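# Tie off lantern cord, then remove box beneath

## Task

Make the lantern's cord fast so it stays put once released, then remove the box from beneath the lantern. The lantern must keep hanging on the peg, no lower than its starting height. It is fragile, so it fails if it ever drops freely or sinks noticeably below where it began.

## Robot and tools

Robot: two arms, left_arm and right_arm. Each has a two-finger parallel gripper and a wrist camera. The fingers point along the gripper's +z axis and close along its y axis. end_effector_position is the point between the pads, roughly 1 cm back from the tips.

Frames: the scene frame has its origin at table-top height, midway between the nominal arm bases, with +z up, +x out over the table and +y toward left_arm. Image left and right do not match these names. Real bases: left_arm at (-0.020, +0.312, 0) m, quat_wxyz (+1.000, 0, 0, +0.023); right_arm at (+0.020, -0.363, 0) m, quat_wxyz (+1.000, 0, 0, +0.018). Hand poses, velocities, targets and wrist-camera poses are reported in each arm's own base frame. The table and the fixed cameras use the scene frame. Reported hand poses can be a few cm off, more at long reach.

Row layout, shared by execute_actions and move: one list of 14 numbers in [-1, 1]. The first 7 are left_arm: dx, dy, dz, rx, ry, rz, opening. The last 7 are the same for right_arm. Always send all 14, even when one arm stays still. dx to rz are offsets, not poses. They count from that arm's Hand target as it stood when the action or move began, along that arm's base axes. 1.0 equals 0.6 m or 180 degrees. rx, ry, rz form one rotation vector, turned about the Hand target's position. A translation longer than 1.0 is scaled back along its direction. Sending an offset again moves the arm again. Six zeros mean: ask again for the current Hand target. opening is absolute: +1 is fully open (0.094 m) and -1 is closed. A 0 there is a real command, so resend the present value to leave a gripper unchanged.

execute_actions(actions, cameras): actions is a list of actions. Each action is up to 15 rows, one per 1/30 s step. A short action repeats its last row until 15 steps are done. Every row of an action counts from that action's starting Hand target, not from the previous row. An empty list returns state and images. cameras lists names, ["all"] or [].

move(target, speed, blend, opening_speed, grip_force, blocking, cameras): straight-line paths toward one row, or a list of up to 15 rows. All rows count from the same starting Hand targets, and the whole list shares 10 s. speed is in m/s, from 0.002 to 2.9, default 0.25; turning is capped at twice that in rad/s. One value, or one per target. blend is in metres and rounds corners at intermediate targets; 0 stops at each. opening_speed is the rate of change of the opening per second on the -1 to +1 scale, minimum 0.2. Use it to close gently on fragile things. grip_force is the newtons per finger pad, 10 to 50. Give one value or one per arm; it persists. Lower forces close slowly. With blocking=false the call returns after about 0.5 s while motion continues. Paths do not avoid obstacles or the other arm. Faster moves lag more, stray more and hit harder. Targets set deep past a contact press harder. Avoid paths passing near an arm's own base. The result adds a move: line. done means at rest within 10 mm and 2 degrees; off_target, moving, held and fault are other endings. limits=paced means a pose was clipped; limits=held means steps were withheld.

wait(seconds 0 to 10) lets the scene run on the last commands. stop brakes a running move. zoom_image(camera, region [x0, y0, x1, y1]) enlarges part of the latest image of cam_high, cam_low, cam_left_wrist or cam_right_wrist, at most 504 by 504 px. finished_scene(scene) ends the scene for good; scene is the current scene number.

Control behaviour: each step, the commanded orientation is limited to 40 degrees from the measured one. Grippers often rest a few cm short of target because of friction or load. The next command, even all zeros, requests it again; if the gripper still stops short, send the remaining gap as an offset. Tiny moves may not start. An arm blocked by something keeps pushing until commanded back past its gripper. Joint ranges (rad): waist -2.618 to 3.054, shoulder 0.000 to 3.142, elbow 0.000 to 3.142 (straight at 2.901), wrist pitch -1.571 to 1.571, wrist yaw -1.571 to 1.571, wrist roll -2.094 to 2.094.

Results: end_effector_position (m) and end_effector_quat_wxyz in the base frame; Hand target, the base for the next offsets; Tool commands; and grip_measured on the opening scale, which reads up to about 2.5 mm wide when empty and a little narrow when squeezing. grip_effort_nm is motor effort, negative when closing; it is not pad force. The last Joint positions entry is the opening in metres. Joint torques include the arm's own weight, and numbers 1 to 3 wrap at ±28 N m. Also shown: joint velocities (left out when within noise), motor temperatures, and, for action calls, step readings of end_effector_position. Images come from cam_high, cam_low, cam_left_wrist and cam_right_wrist, each 896x504. Calibration is supplied; fixed cameras may have shifted by up to 2.3 degrees and 9 mm.

Avoid: the lantern falling or sinking below its start height; releasing the cord before it is secured; objects leaving the table; hard hits on fixed or heavy things; any contact or squeeze between the two arms or grippers; strain on wrist camera cables. Motor heat builds from holding loads, stretching out or pushing on unreachable poses. MOTOR HOT appears at 75 °C; at 90 °C the arm folds and idles; at 100 °C it goes limp. Loose objects may occasionally be nudged by outside pushes.

Each tool is called after "Call:" as name(argument=value, ...) on one line, values as JSON.

## Session

Call:
execute_actions(actions=[])

Scene clock: 0.00 s.
left_arm: end_effector_position=(+0.4080, -0.0140, +0.1041) grip_measured=+1.000 grip_effort_nm=n/a end_effector_quat_wxyz=(+0.597, +0.042, +0.801, +0.006) | right_arm: end_effector_position=(+0.3998, -0.0145, +0.0962) grip_measured=+1.000 grip_effort_nm=n/a end_effector_quat_wxyz=(+0.592, +0.065, +0.796, -0.105)
Joint positions: left_arm=[-0.032 1.583 0.384 0.906 0.01 0.065 0.094] | right_arm=[0.123 1.629 0.367 0.961 0.365 0.016 0.094]
Joint velocities: within noise
Joint torques (N m): no reading
Motor temperatures (°C): left_arm=[23 25 26 26 25 26 26] | right_arm=[26 28 28 27 24 25 22]
Heat: left arm: 26 °C; right arm: 28 °C.
Hand target: left_arm +0.4077, -0.0140, +0.1027; +0.593, +0.042, +0.804, +0.005 | right_arm +0.4005, -0.0146, +0.0978; +0.593, +0.066, +0.796, -0.106
Tool commands: left_gripper/opening=+1.0 right_gripper/opening=+1.0
camera_calibration:
cam_left_wrist: T_world_to_cam=[[-0.0633074, -0.997052, -0.0433417, 0.0159272], [-0.638502, 0.0738423, -0.766069, 0.382667], [0.767012, -0.0208241, -0.641295, -0.158661], [0, 0, 0, 1]] pos_world=[0.367037, -0.0156807, 0.192091]
cam_right_wrist: T_world_to_cam=[[-0.212056, -0.971972, 0.101504, 0.0621547], [-0.654396, 0.0640892, -0.753431, 0.375054], [0.725808, -0.226194, -0.649645, -0.14095], [0, 0, 0, 1]] pos_world=[0.360917, 0.00449372, 0.184701]

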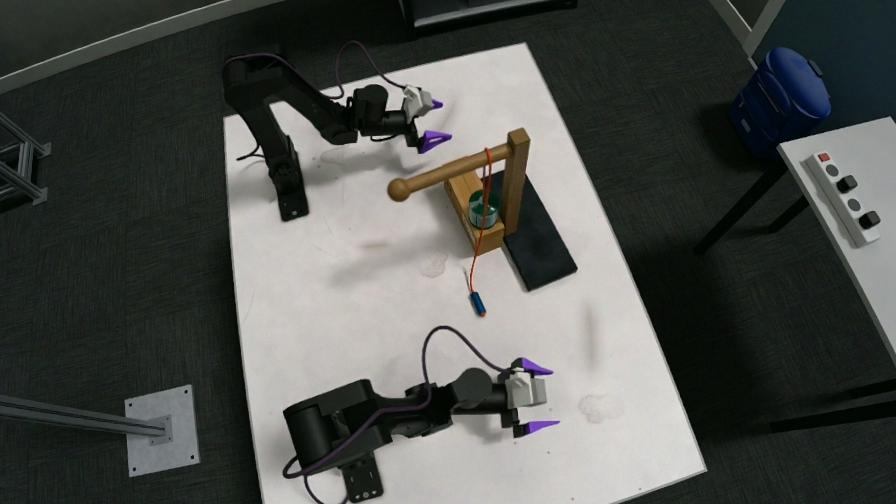

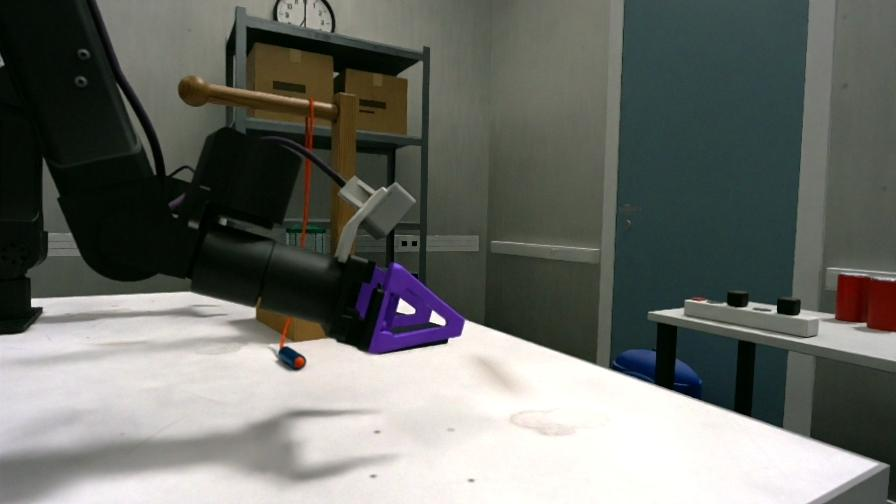

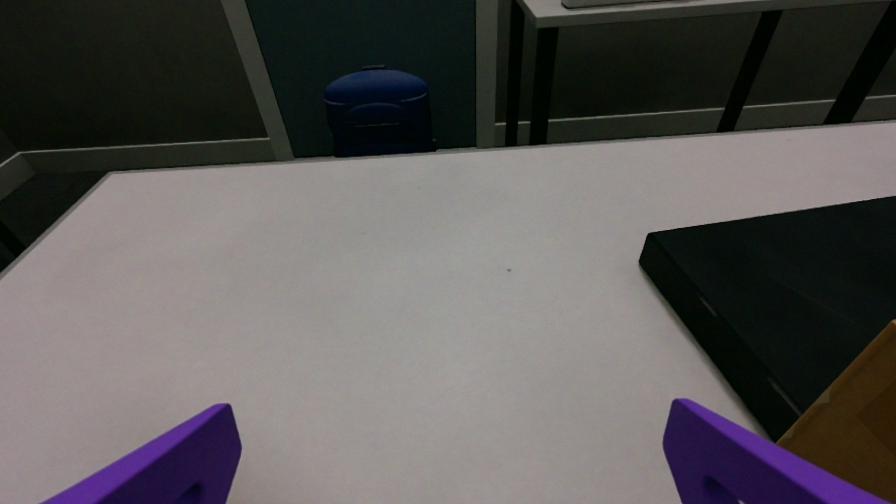

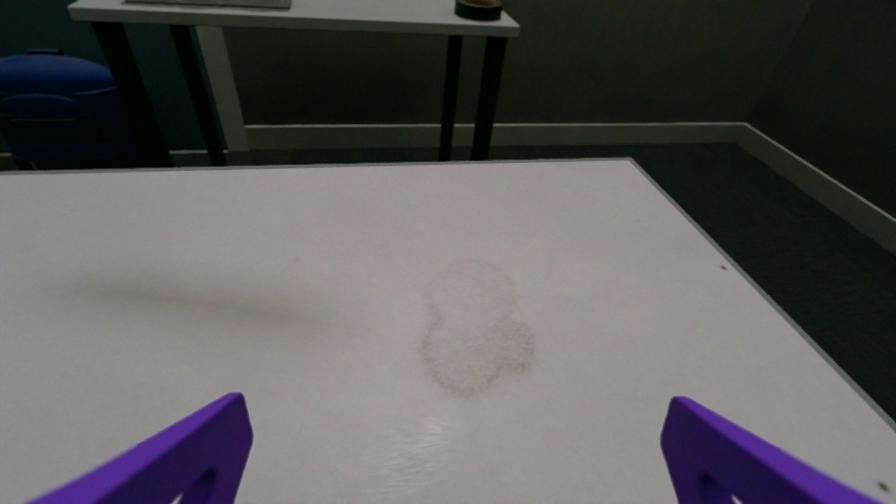

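Call:
zoom_image(camera="cam_high", region=[370, 110, 610, 330])

Call:
zoom_image(camera="cam_low", region=[170, 60, 380, 380])

Scaled by 2.100 from the camera's 896x504 image, which has a finer 1280x720 frame.

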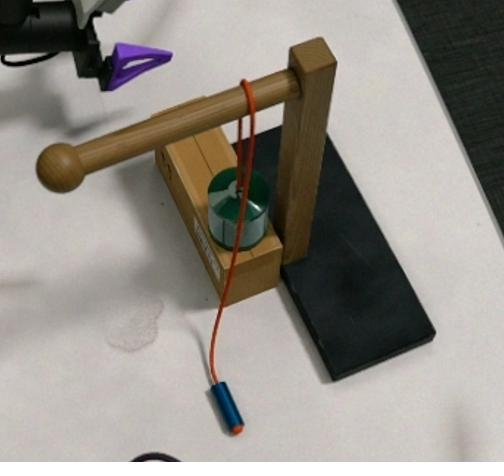

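Scaled by 1.575 from the camera's 896x504 image, which has a finer 1280x720 frame.

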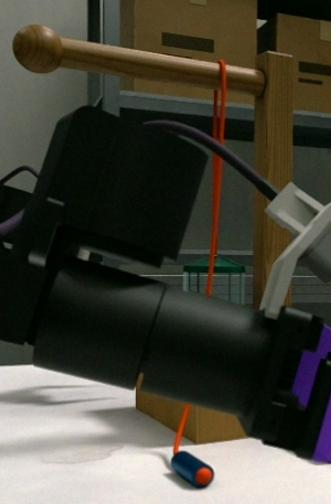

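Call:
move(target=[[-0.33,0.1,0.17,0,0,0,0.3,-0.12,0.1,0.2,0.15,0.12,-0.15,0.3],[-0.33,0.1,0.17,0,0,0,0.3,-0.118,0.308,0.13,0.338,0.275,-0.34,0.3]], speed=0.25, blend=[0.04,0], cameras=["cam_high","cam_low","cam_right_wrist"])

Scene clock: 16.30 s.
left_arm: end_effector_position=(+0.2112, +0.0483, +0.1992) grip_measured=+0.302 grip_effort_nm=-0.06 end_effector_quat_wxyz=(+0.593, +0.039, +0.805, +0.008) | right_arm: end_effector_position=(+0.3277, +0.1713, +0.1765) grip_measured=+0.301 grip_effort_nm=-0.05 end_effector_quat_wxyz=(+0.009, +0.646, +0.763, +0.014)
Joint positions: left_arm=[0.93 0.31 0.424 -0.614 0.902 0.467 0.061] | right_arm=[0.482 1.95 1.962 -1.551 0.005 1.887 0.061]
Joint torques (N m): left_arm=[0.53 2.92 7.87 1.56 0.3 0.05] | right_arm=[-0.46 -7.65 7.91 0.33 -0.07 0.11]
Motor temperatures (°C): left_arm=[23 26 27 31 25 26 26] | right_arm=[26 28 29 29 24 25 22]
Heat: left arm: 31 °C; right arm: 29 °C.
Hand target: left_arm +0.2098, +0.0459, +0.2047; +0.593, +0.042, +0.804, +0.005 | right_arm +0.3296, +0.1703, +0.1758; +0.001, +0.652, +0.758, +0.000
Off the commanded pose: left_arm 0.006 m, 1 deg | right_arm 0.002 m, 2 deg.
joint sent to its limit (right arm) — joint 4 (wrist pitch), lower limit. The joint targets still meet the commanded pose.
move: done
camera_calibration:
cam_right_wrist: T_world_to_cam=[[-0.982814, -0.179032, -0.044994, 0.361849], [-0.181268, 0.889872, 0.418651, -0.126834], [-0.0349132, 0.419612, -0.907032, 0.189734], [0, 0, 0, 1]] pos_world=[0.339263, 0.0980335, 0.241475]
Images, in order (width x height): cam_high 896x504, cam_low 896x504, cam_right_wrist 896x504.

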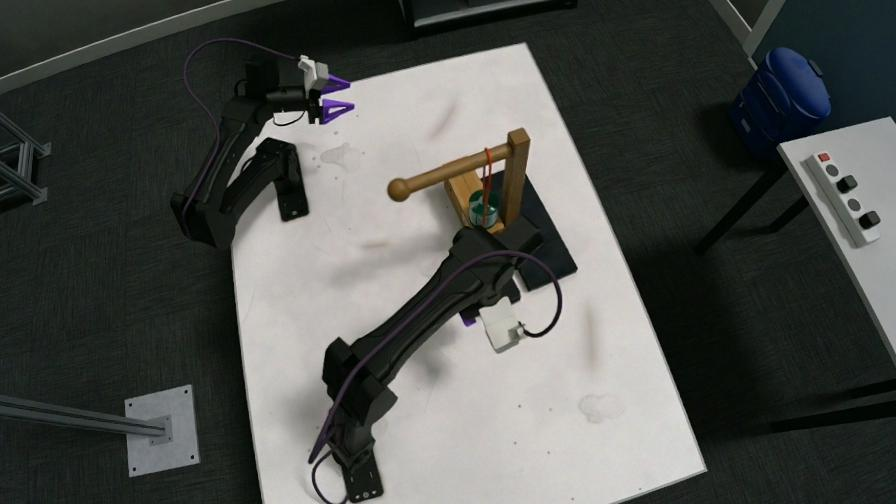

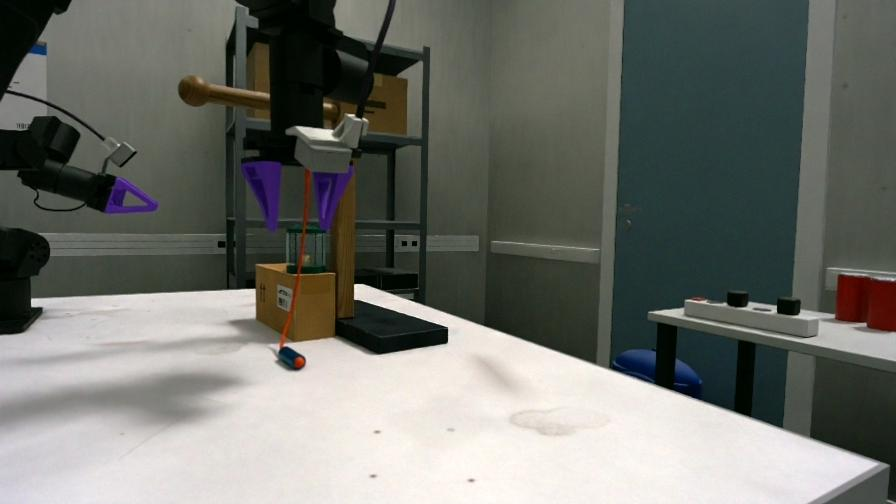

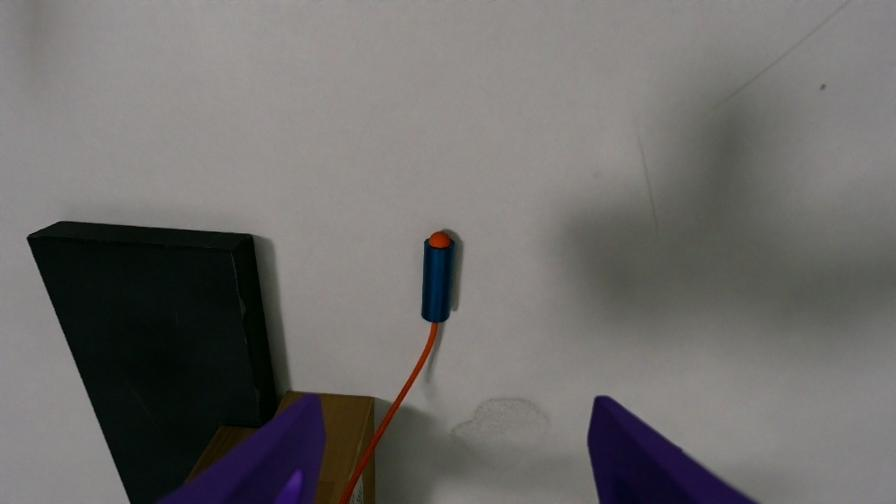

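Call:
move(target=[[0,0,0,0,0,0,0.3,0.007,0.073,-0.15,0,0,0,0.2],[0,0,0,0,0,0,0.3,0.007,0.073,-0.238,0,0,0,0.2]], speed=[0.2,0.06], blend=[0.01,0], cameras=["cam_low","cam_right_wrist"])

Scene clock: 21.73 s.
left_arm: end_effector_position=(+0.2112, +0.0483, +0.1992) grip_measured=+0.302 grip_effort_nm=-0.06 end_effector_quat_wxyz=(+0.593, +0.039, +0.805, +0.008) | right_arm: end_effector_position=(+0.3374, +0.2162, +0.0443) grip_measured=+0.201 grip_effort_nm=-0.04 end_effector_quat_wxyz=(+0.005, +0.649, +0.761, +0.014)
Joint positions: left_arm=[0.93 0.31 0.424 -0.614 0.902 0.467 0.061] | right_arm=[0.568 2.075 1.614 -1.081 0.001 1.981 0.056]
Joint torques (N m): left_arm=[0.54 2.92 7.94 1.57 0.29 0.07] | right_arm=[0.08 -8.79 5.12 0.53 -0.01 0.1]
Heat: left arm: 31 °C; right arm: 29 °C.
Hand target: left_arm +0.2098, +0.0459, +0.2047; +0.593, +0.042, +0.804, +0.005 | right_arm +0.3338, +0.2139, +0.0330; +0.001, +0.652, +0.758, +0.000
Off the commanded pose: left_arm 0.006 m, 1 deg | right_arm 0.012 m, 2 deg.
move: off_target (right_arm)
camera_calibration:
cam_right_wrist: T_world_to_cam=[[-0.984358, -0.171497, -0.040343, 0.372245], [-0.172283, 0.889127, 0.423995, -0.112786], [-0.036844, 0.424314, -0.904765, 0.0508819], [0, 0, 0, 1]] pos_world=[0.348866, 0.14253, 0.108875]
Images, in order (width x height): cam_low 896x504, cam_right_wrist 896x504.

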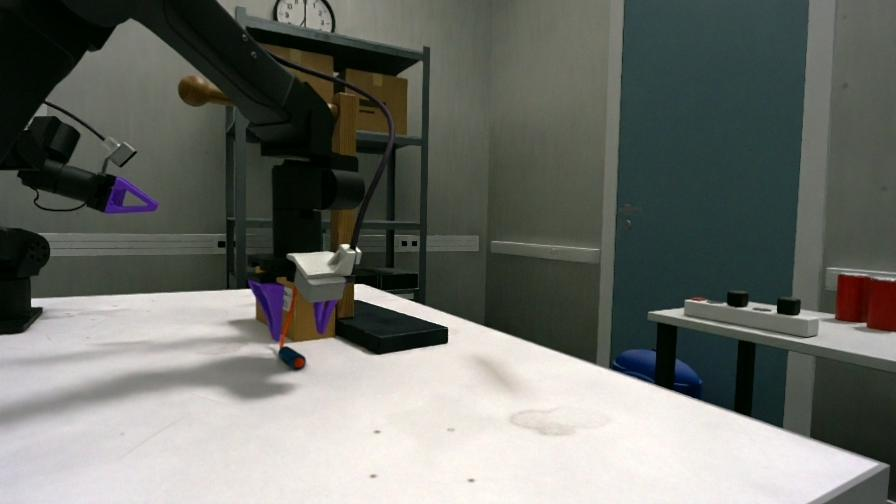

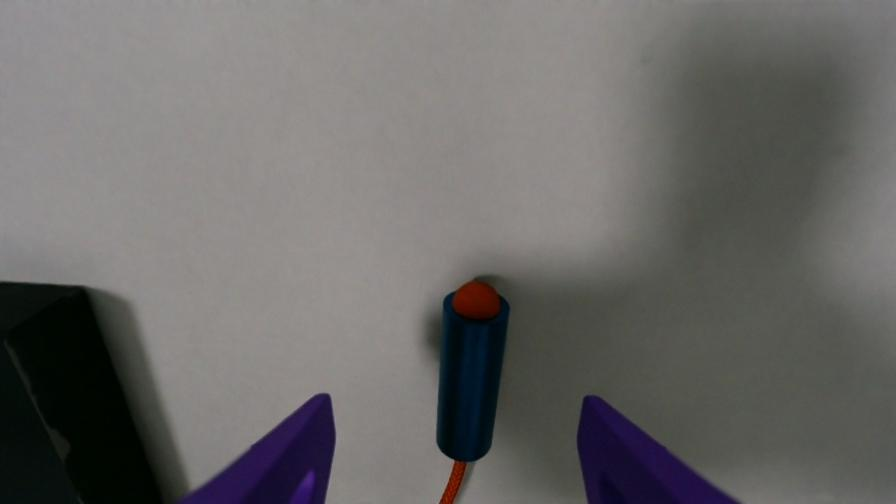

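Call:
move(target=[[0,0,0,0,0,0,0.3,-0.005,-0.004,-0.022,0,0,0,0.2],[0,0,0,0,0,0,0.3,-0.005,-0.004,-0.022,0,0,0,-1]], speed=0.05, cameras=["cam_right_wrist"])

Scene clock: 25.63 s.
left_arm: end_effector_position=(+0.2112, +0.0483, +0.1992) grip_measured=+0.302 grip_effort_nm=-0.06 end_effector_quat_wxyz=(+0.593, +0.039, +0.805, +0.008) | right_arm: end_effector_position=(+0.3351, +0.2147, +0.0313) grip_measured=-0.981 grip_effort_nm=-0.97 end_effector_quat_wxyz=(+0.005, +0.649, +0.760, +0.015)
Joint positions: left_arm=[0.93 0.31 0.424 -0.614 0.902 0.467 0.061] | right_arm=[0.568 2.075 1.561 -1.026 0.001 1.981 0.001]
Joint torques (N m): left_arm=[0.51 2.95 7.9 1.57 0.3 0.06] | right_arm=[-0.02 -8.73 4.94 0.53 0 0.1]
Heat: left arm: 31 °C; right arm: 29 °C.
Hand target: left_arm +0.2098, +0.0459, +0.2047; +0.593, +0.042, +0.804, +0.005 | right_arm +0.3309, +0.2116, +0.0198; +0.001, +0.653, +0.758, +0.000
Off the commanded pose: left_arm 0.006 m, 1 deg | right_arm 0.013 m, 2 deg.
move: off_target (right_arm); target 2's new opening was sent with right_arm's hand 0.013 m and 2 deg from that target
camera_calibration:
cam_right_wrist: T_world_to_cam=[[-0.984347, -0.171131, -0.0421218, 0.369099], [-0.172679, 0.88872, 0.424686, -0.106153], [-0.0352423, 0.425312, -0.90436, 0.0389721], [0, 0, 0, 1]] pos_world=[0.346364, 0.14093, 0.0958738]
Images, in order (width x height): cam_right_wrist 896x504.

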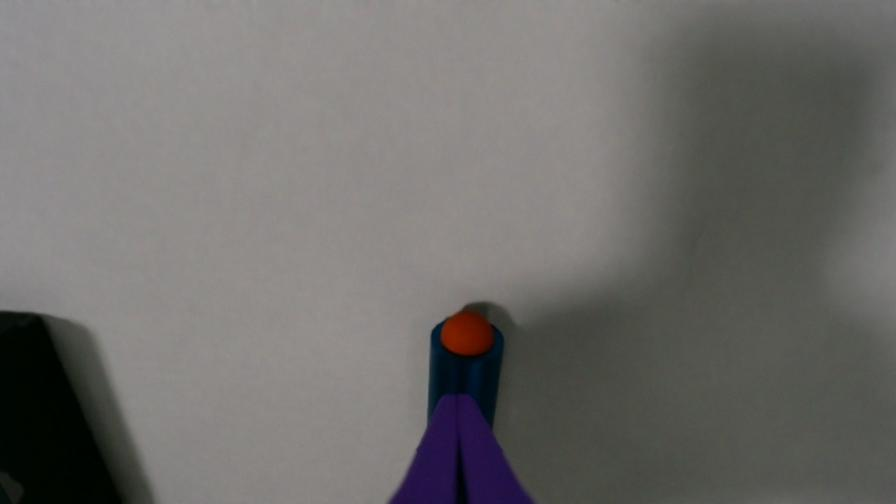

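Call:
move(target=[[0,0,0,0,0,0,0.3,0,0,0.01,0,0,0,0.2],[0,0,0,0,0,0,0.3,0,0,-0.033,0,0,0,0.2],[0,0,0,0,0,0,0.3,0,0,-0.033,0,0,0,-1]], speed=0.04, cameras=["cam_right_wrist","cam_low"])

Scene clock: 28.80 s.
left_arm: end_effector_position=(+0.2112, +0.0483, +0.1992) grip_measured=+0.302 grip_effort_nm=-0.06 end_effector_quat_wxyz=(+0.593, +0.039, +0.805, +0.008) | right_arm: end_effector_position=(+0.3361, +0.2153, +0.0119) grip_measured=-0.620 grip_effort_nm=-1.00 end_effector_quat_wxyz=(+0.006, +0.649, +0.760, +0.016)
Joint positions: left_arm=[0.93 0.31 0.424 -0.614 0.902 0.467 0.061] | right_arm=[0.568 2.099 1.518 -0.955 0.001 1.982 0.018]
Joint torques (N m): left_arm=[0.55 2.92 7.86 1.58 0.29 0.06] | right_arm=[-0.02 -8.72 4.98 0.5 -0.01 0.08]
Heat: left arm: 31 °C; right arm: 30 °C.
Hand target: left_arm +0.2098, +0.0459, +0.2047; +0.593, +0.042, +0.804, +0.005 | right_arm +0.3309, +0.2116, +0.0000; +0.001, +0.653, +0.758, +0.000
Off the commanded pose: left_arm 0.006 m, 1 deg | right_arm 0.014 m, 2 deg.
move: off_target (right_arm); target 3's new opening was sent with right_arm's hand 0.013 m and 2 deg from that target
camera_calibration:
cam_right_wrist: T_world_to_cam=[[-0.984288, -0.170663, -0.0452923, 0.369315], [-0.173565, 0.888033, 0.425761, -0.0979001], [-0.0324408, 0.426933, -0.903701, 0.0197667], [0, 0, 0, 1]] pos_world=[0.347161, 0.141528, 0.0762724]
Images, in order (width x height): cam_low 896x504, cam_right_wrist 896x504.

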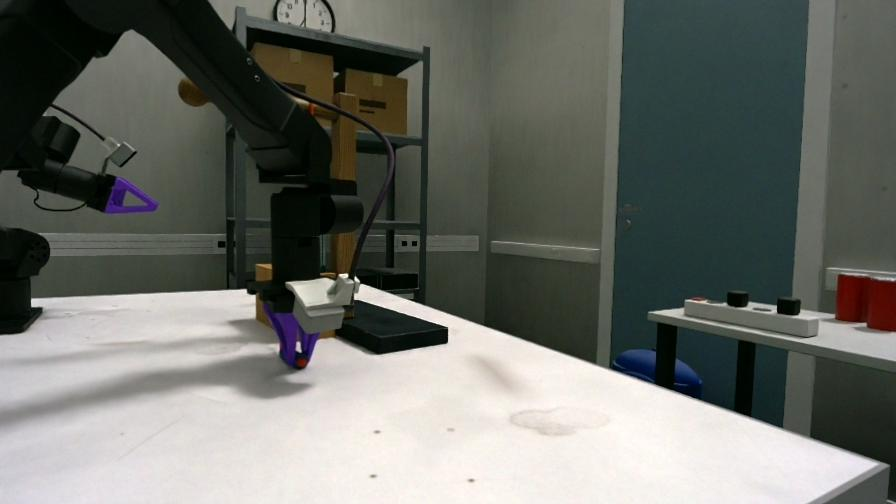

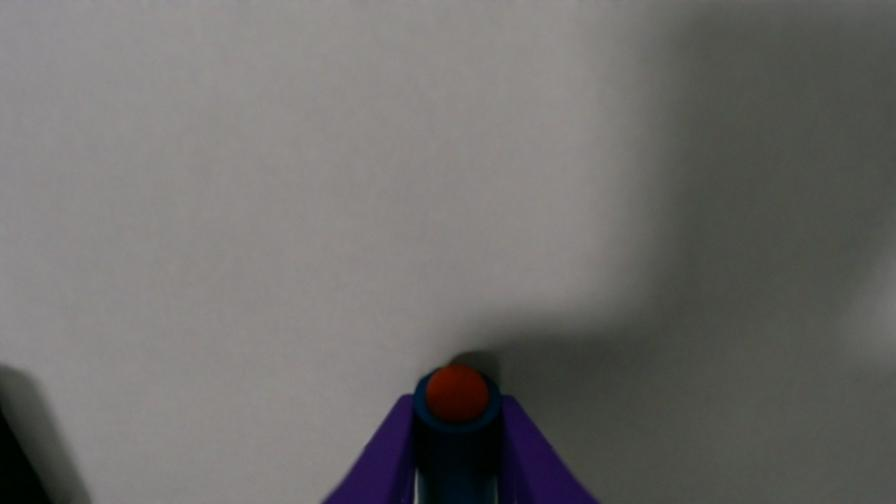

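Call:
move(target=[[0,0,0,0,0,0,0.3,-0.03,-0.02,0.15,0.021,-0.12,0.003,-1],[0,0,0,0,0,0,0.3,-0.05,-0.02,0.3,0.084,-0.494,0.011,-1]], speed=0.25, blend=[0.03,0], cameras=["cam_low","cam_high"])

Scene clock: 38.17 s.
left_arm: end_effector_position=(+0.2112, +0.0483, +0.1992) grip_measured=+0.302 grip_effort_nm=-0.06 end_effector_quat_wxyz=(+0.593, +0.039, +0.805, +0.008) | right_arm: end_effector_position=(+0.3026, +0.2018, +0.1794) grip_measured=-0.620 grip_effort_nm=-1.00 end_effector_quat_wxyz=(+0.446, +0.451, +0.550, +0.543)
Joint positions: left_arm=[0.93 0.31 0.424 -0.614 0.902 0.467 0.061] | right_arm=[0.919 1.421 0.285 1.119 0.722 1.58 0.018]
Joint torques (N m): left_arm=[0.55 2.93 7.91 1.58 0.3 0.06] | right_arm=[0.43 -3.1 4.55 2.12 0.16 -0.13]
Heat: left arm: 31 °C; right arm: 30 °C.
Hand target: left_arm +0.2098, +0.0459, +0.2047; +0.593, +0.042, +0.804, +0.005 | right_arm +0.3009, +0.1997, +0.1800; +0.452, +0.449, +0.545, +0.546
Off the commanded pose: left_arm 0.006 m, 1 deg | right_arm 0.003 m, 1 deg.
move: done
Images, in order (width x height): cam_high 896x504, cam_low 896x504.

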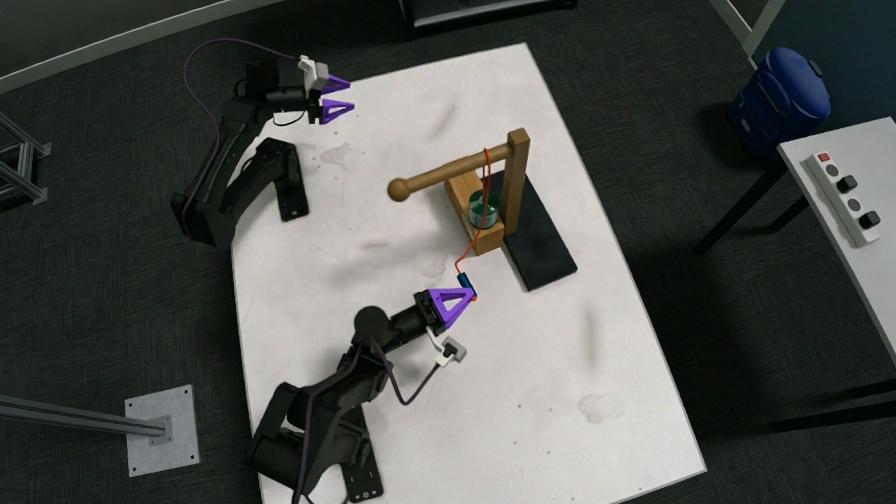

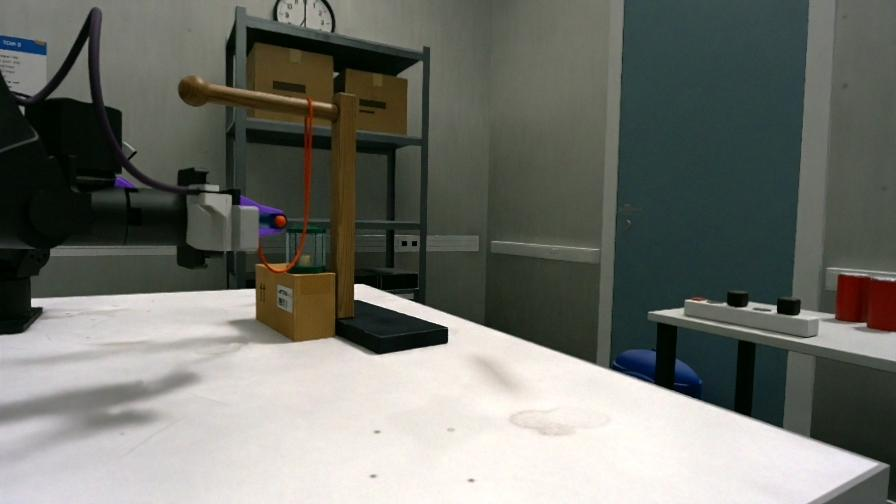

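Call:
move(target=[[0,0,0,0,0,0,0.3,0.023,0.284,-0.025,-0.11,-0.02,0,-1],[0,0,0,0,0,0,0.3,0.023,0.484,0.067,-0.24,-0.07,0.07,-1],[0,0,0,0,0,0,0.3,0.032,0.559,0.258,-0.468,-0.179,0.087,-1]], speed=0.2, blend=[0.03,0.03,0], cameras=["cam_low","cam_high"])

Call:
zoom_image(camera="cam_low", region=[170, 60, 380, 320])

Call:
zoom_image(camera="cam_high", region=[370, 80, 570, 280])

Scene clock: 45.03 s.
left_arm: end_effector_position=(+0.2112, +0.0483, +0.1992) grip_measured=+0.302 grip_effort_nm=-0.06 end_effector_quat_wxyz=(+0.593, +0.039, +0.805, +0.008) | right_arm: end_effector_position=(+0.3159, +0.5310, +0.3333) grip_measured=-0.620 grip_effort_nm=-1.00 end_effector_quat_wxyz=(+0.681, -0.187, +0.682, +0.189)
Joint positions: left_arm=[0.93 0.31 0.424 -0.614 0.902 0.467 0.061] | right_arm=[1.217 2.065 1.755 0.309 0.678 0.003 0.018]
Joint torques (N m): left_arm=[0.54 2.91 7.92 1.56 0.31 0.08] | right_arm=[-0.46 -10.25 9.65 1.66 -0.14 -0.01]
Heat: left arm: 31 °C; right arm: 31 °C.
Hand target: left_arm +0.2098, +0.0459, +0.2047; +0.593, +0.042, +0.804, +0.005 | right_arm +0.3201, +0.5351, +0.3347; +0.682, -0.189, +0.681, +0.190
Off the commanded pose: left_arm 0.006 m, 1 deg | right_arm 0.006 m, 0 deg.
move: done
Images, in order (width x height): cam_high 896x504, cam_low 896x504.

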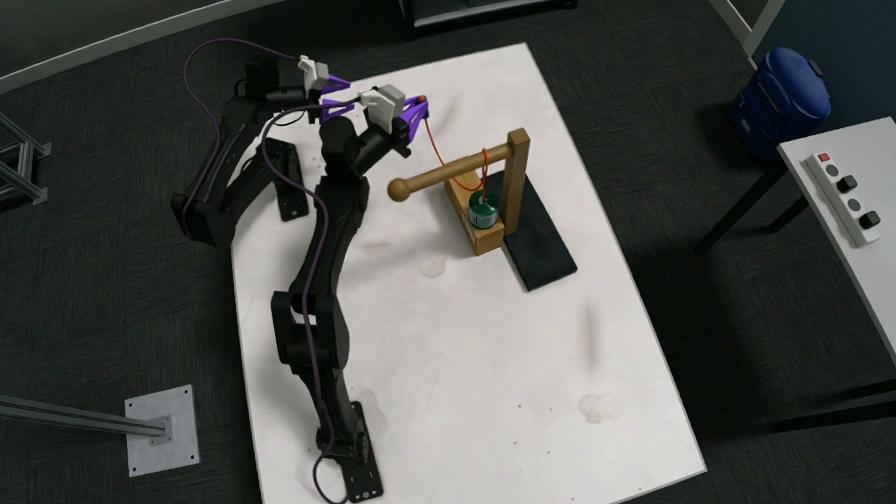

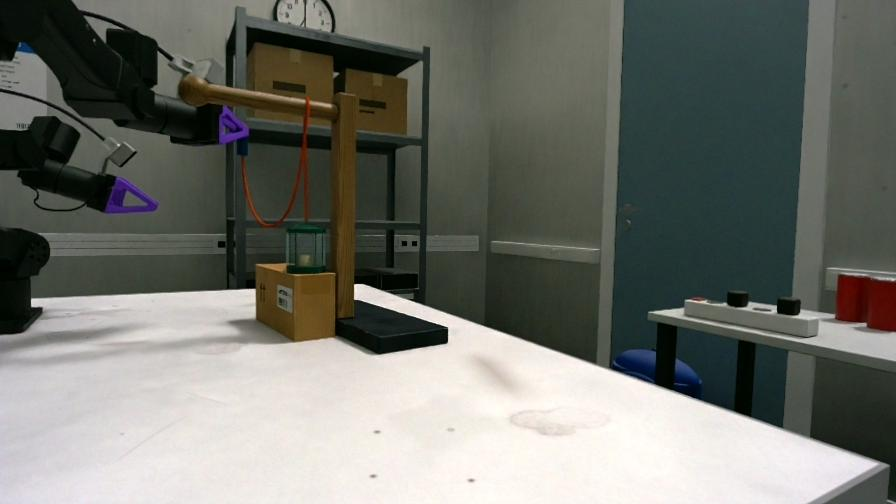

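Scaled by 1.938 from the camera's 896x504 image, which has a finer 1280x720 frame.

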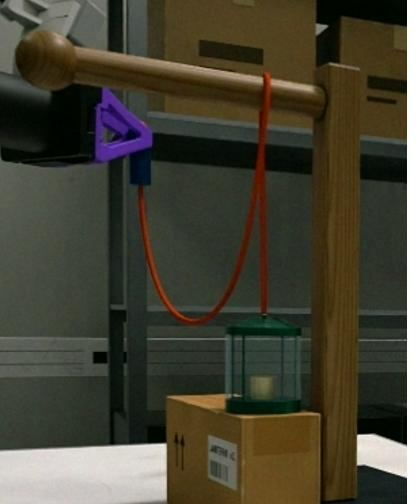

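Scaled by 2.520 from the camera's 896x504 image, which has a finer 1280x720 frame.

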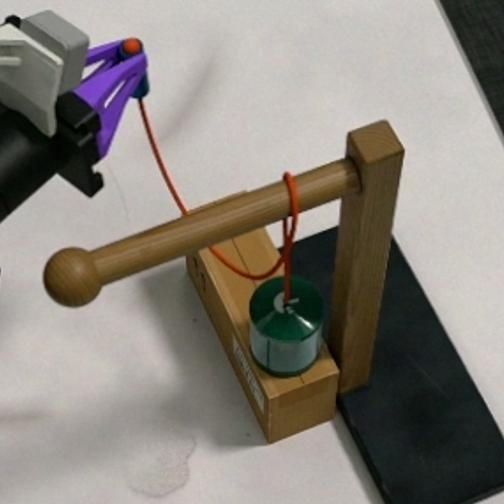

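Call:
move(target=[[0,0,0,0,0,0,0.3,0.008,-0.075,0.209,0,0,-0.05,-1],[0,0,0,0,0,0,0.3,0.017,-0.275,0.284,0.04,0.01,-0.1,-1],[0,0,0,0,0,0,0.3,0.017,-0.475,0.209,0.24,0.09,-0.07,-1],[0,0,0,0,0,0,0.3,0.017,-0.55,0,0.468,0.179,-0.087,-1],[0,0,0,0,0,0,0.3,0.008,-0.5,-0.19,0.468,0.179,-0.087,-1]], speed=0.2, blend=[0.03,0.03,0.03,0.03,0], cameras=["cam_low","cam_high"])

Call:
zoom_image(camera="cam_low", region=[170, 60, 380, 320])

Call:
zoom_image(camera="cam_high", region=[370, 80, 570, 280])

Scene clock: 54.00 s.
left_arm: end_effector_position=(+0.2112, +0.0483, +0.1992) grip_measured=+0.302 grip_effort_nm=-0.06 end_effector_quat_wxyz=(+0.593, +0.039, +0.805, +0.008) | right_arm: end_effector_position=(+0.3259, +0.2355, +0.2261) grip_measured=-0.620 grip_effort_nm=-1.00 end_effector_quat_wxyz=(+0.446, +0.451, +0.542, +0.552)
Joint positions: left_arm=[0.93 0.31 0.424 -0.614 0.902 0.467 0.061] | right_arm=[0.927 1.421 0.517 0.915 0.73 1.578 0.018]
Joint torques (N m): left_arm=[0.54 2.93 7.91 1.56 0.3 0.07] | right_arm=[0.5 -3.73 5.53 1.88 0.15 -0.13]
Heat: left arm: 31 °C; right arm: 32 °C.
Hand target: left_arm +0.2098, +0.0459, +0.2047; +0.593, +0.042, +0.804, +0.005 | right_arm +0.3250, +0.2350, +0.2206; +0.452, +0.449, +0.545, +0.546
Off the commanded pose: left_arm 0.006 m, 1 deg | right_arm 0.006 m, 1 deg.
move: done
Images, in order (width x height): cam_high 896x504, cam_low 896x504.

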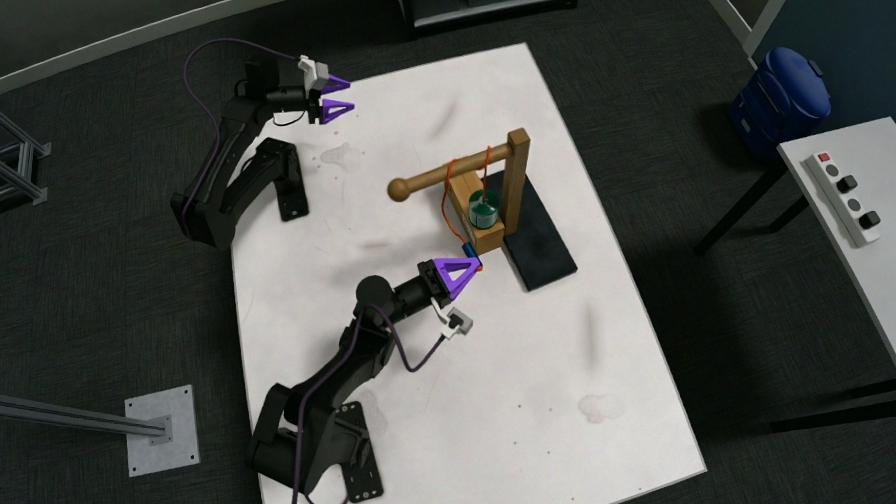

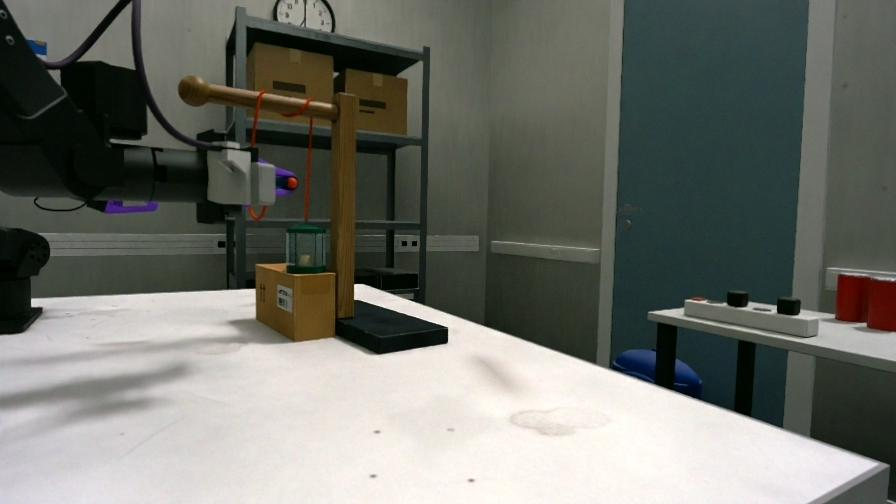

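Scaled by 1.938 from the camera's 896x504 image, which has a finer 1280x720 frame.

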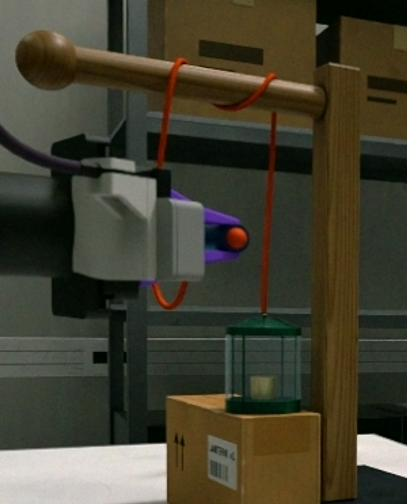

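Scaled by 2.520 from the camera's 896x504 image, which has a finer 1280x720 frame.

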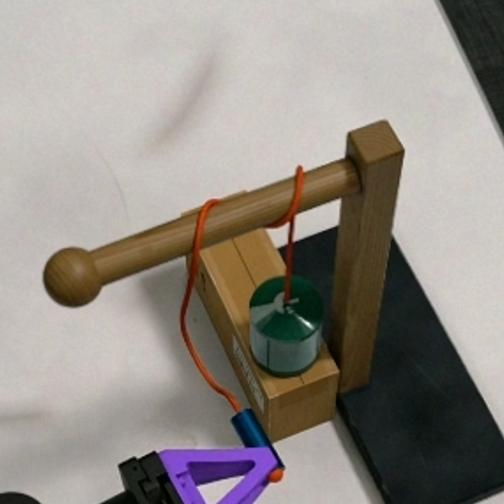

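Call:
move(target=[[0,0,0,0,0,0,0.3,-0.025,0.225,-0.06,-0.11,-0.02,0,-1],[0,0,0,0,0,0,0.3,-0.025,0.4,0.016,-0.24,-0.07,0.07,-1],[0,0,0,0,0,0,0.3,-0.025,0.475,0.19,-0.468,-0.179,0.087,-1],[0,0,0,0,0,0,0.3,-0.025,0.4,0.366,-0.47,-0.14,0.04,-1],[0,0,0,0,0,0,0.3,-0.017,0.225,0.44,-0.45,-0.1,0,-1],[0,0,0,0,0,0,0.3,-0.017,0.048,0.366,-0.245,-0.048,0,-1],[0,0,0,0,0,0,0.3,-0.017,-0.025,0.19,0,0,0,-1],[0,0,0,0,0,0,0.3,-0.017,0.025,0.03,0,0,0,-1]], speed=0.2, blend=[0.03,0.03,0.03,0.03,0.03,0.03,0.03,0], cameras=["cam_low","cam_high"])

Call:
zoom_image(camera="cam_low", region=[170, 60, 380, 320])

Call:
zoom_image(camera="cam_high", region=[370, 80, 570, 280])

Scene clock: 69.53 s.
left_arm: end_effector_position=(+0.2112, +0.0483, +0.1992) grip_measured=+0.302 grip_effort_nm=-0.06 end_effector_quat_wxyz=(+0.593, +0.039, +0.805, +0.008) | right_arm: end_effector_position=(+0.3156, +0.2509, +0.2447) grip_measured=-0.620 grip_effort_nm=-1.00 end_effector_quat_wxyz=(+0.446, +0.450, +0.541, +0.553)
Joint positions: left_arm=[0.93 0.31 0.424 -0.615 0.902 0.467 0.061] | right_arm=[0.995 1.394 0.583 0.826 0.797 1.578 0.018]
Joint torques (N m): left_arm=[0.53 2.88 7.9 1.55 0.3 0.07] | right_arm=[0.39 -3.93 5.68 1.8 0.15 -0.16]
Heat: left arm: 32 °C; right arm: 32 °C.
Hand target: left_arm +0.2098, +0.0459, +0.2047; +0.593, +0.042, +0.804, +0.005 | right_arm +0.3147, +0.2501, +0.2387; +0.452, +0.449, +0.545, +0.546
Off the commanded pose: left_arm 0.006 m, 1 deg | right_arm 0.006 m, 1 deg.
move: done
Images, in order (width x height): cam_high 896x504, cam_low 896x504.

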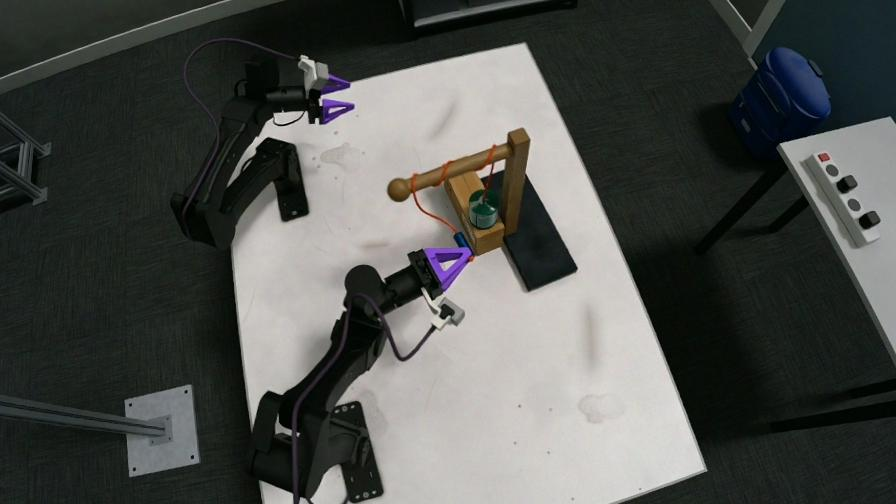

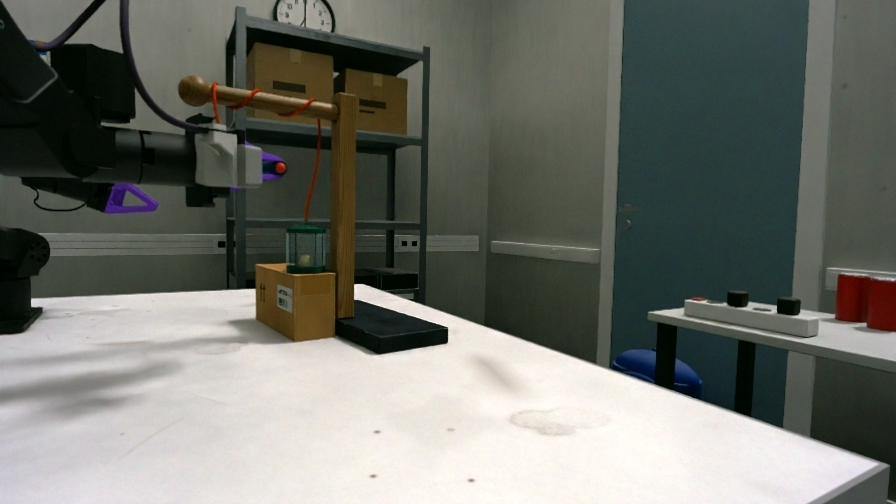

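Scaled by 1.938 from the camera's 896x504 image, which has a finer 1280x720 frame.

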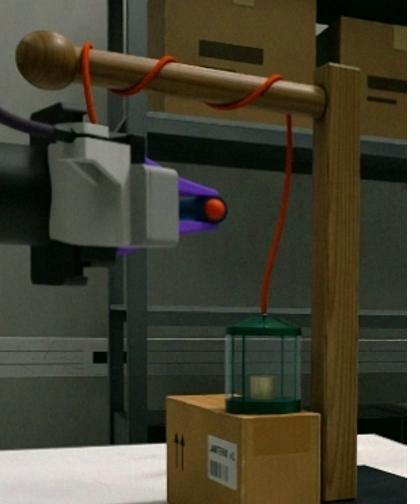

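Scaled by 2.520 from the camera's 896x504 image, which has a finer 1280x720 frame.

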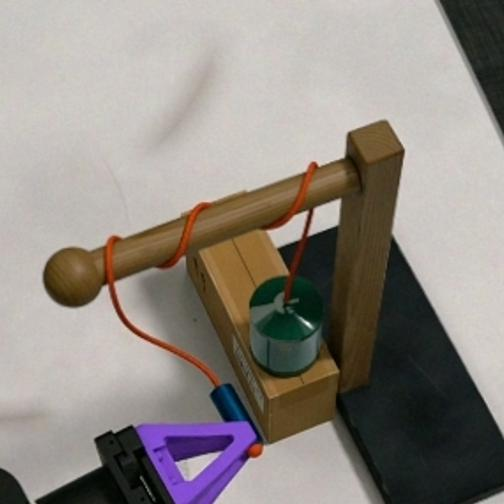

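Call:
move(target=[[0,0,0,0,0,0,0.3,0.009,0.2,-0.065,-0.11,-0.02,0,-1],[0,0,0,0,0,0,0.3,0.009,0.358,0.002,-0.24,-0.07,0.07,-1],[0,0,0,0,0,0,0.3,0.025,0.433,0.16,-0.468,-0.179,0.087,-1],[0,0,0,0,0,0,0.3,0.034,0.358,0.319,-0.47,-0.14,0.04,-1],[0,0,0,0,0,0,0.3,0.042,0.2,0.394,-0.45,-0.1,0,-1],[0,0,0,0,0,0,0.3,0.042,0.035,0.319,-0.245,-0.048,0,-1],[0,0,0,0,0,0,0.3,0.034,-0.033,0.16,0,0,0,-1],[0,0,0,0,0,0,0.3,0.017,0.017,0.019,0,0,0,-1]], speed=0.18, blend=[0.03,0.03,0.03,0.03,0.03,0.03,0.03,0], cameras=["cam_low","cam_high"])

Call:
zoom_image(camera="cam_low", region=[170, 60, 380, 320])

Call:
zoom_image(camera="cam_high", region=[370, 80, 570, 280])

Scene clock: 84.73 s.
left_arm: end_effector_position=(+0.2112, +0.0483, +0.1992) grip_measured=+0.302 grip_effort_nm=-0.06 end_effector_quat_wxyz=(+0.593, +0.039, +0.805, +0.008) | right_arm: end_effector_position=(+0.3318, +0.2423, +0.3082) grip_measured=-0.620 grip_effort_nm=-1.00 end_effector_quat_wxyz=(+0.449, +0.446, +0.544, +0.551)
Joint positions: left_arm=[0.93 0.31 0.424 -0.615 0.902 0.467 0.061] | right_arm=[0.923 1.281 0.776 0.519 0.724 1.565 0.018]
Joint torques (N m): left_arm=[0.53 2.92 7.92 1.57 0.29 0.07] | right_arm=[0.43 -3.92 6.2 1.79 0.16 0.02]
Heat: left arm: 32 °C; right arm: 32 °C.
Hand target: left_arm +0.2098, +0.0459, +0.2047; +0.593, +0.042, +0.804, +0.005 | right_arm +0.3312, +0.2417, +0.3022; +0.452, +0.449, +0.545, +0.546 (not the last commanded pose)
Off the commanded pose: left_arm 0.006 m, 1 deg | right_arm 0.061 m, 1 deg.
move: off_target (right_arm; path cut at 10 s); path passed 6 of 8 targets
Images, in order (width x height): cam_high 896x504, cam_low 896x504.

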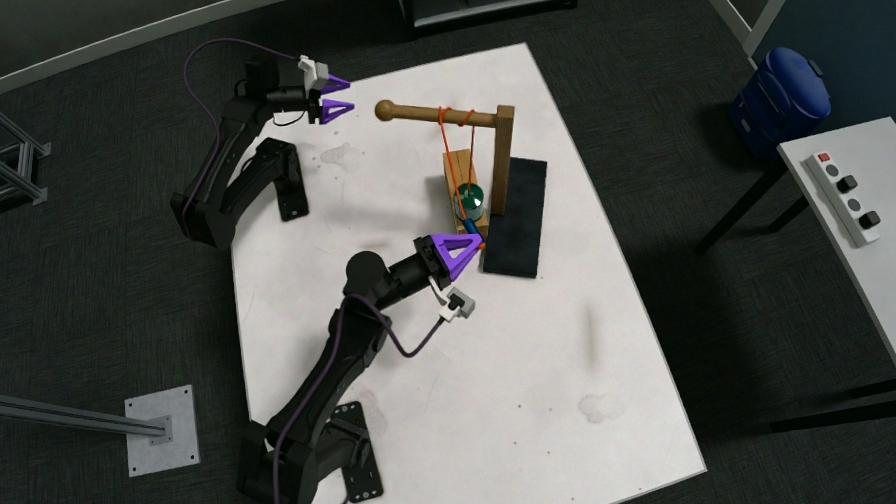

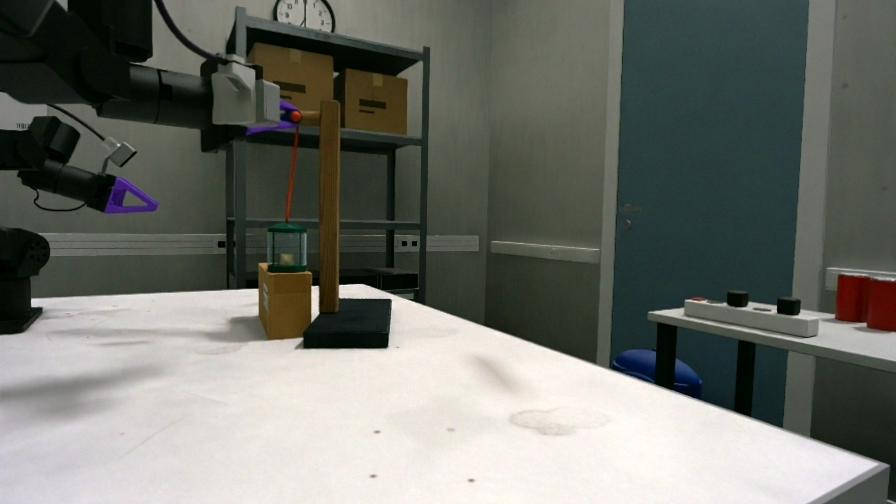

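Scaled by 1.938 from the camera's 896x504 image, which has a finer 1280x720 frame.

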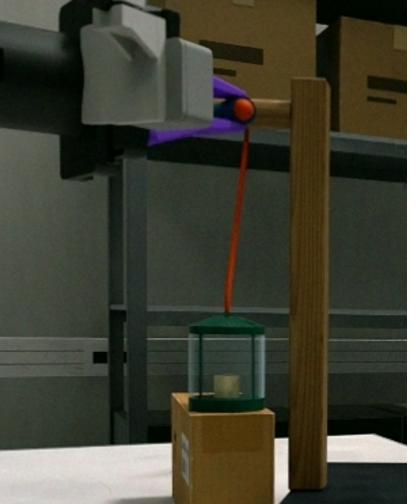

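Scaled by 2.520 from the camera's 896x504 image, which has a finer 1280x720 frame.

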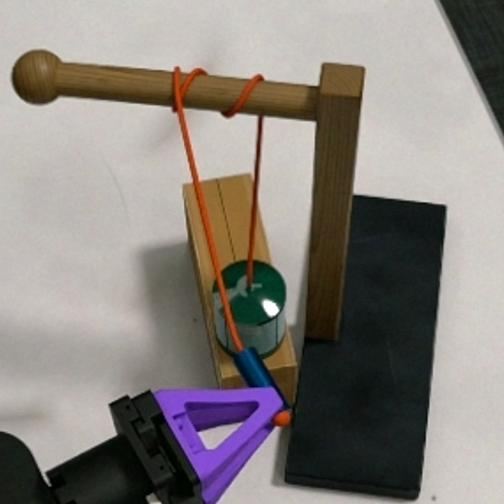

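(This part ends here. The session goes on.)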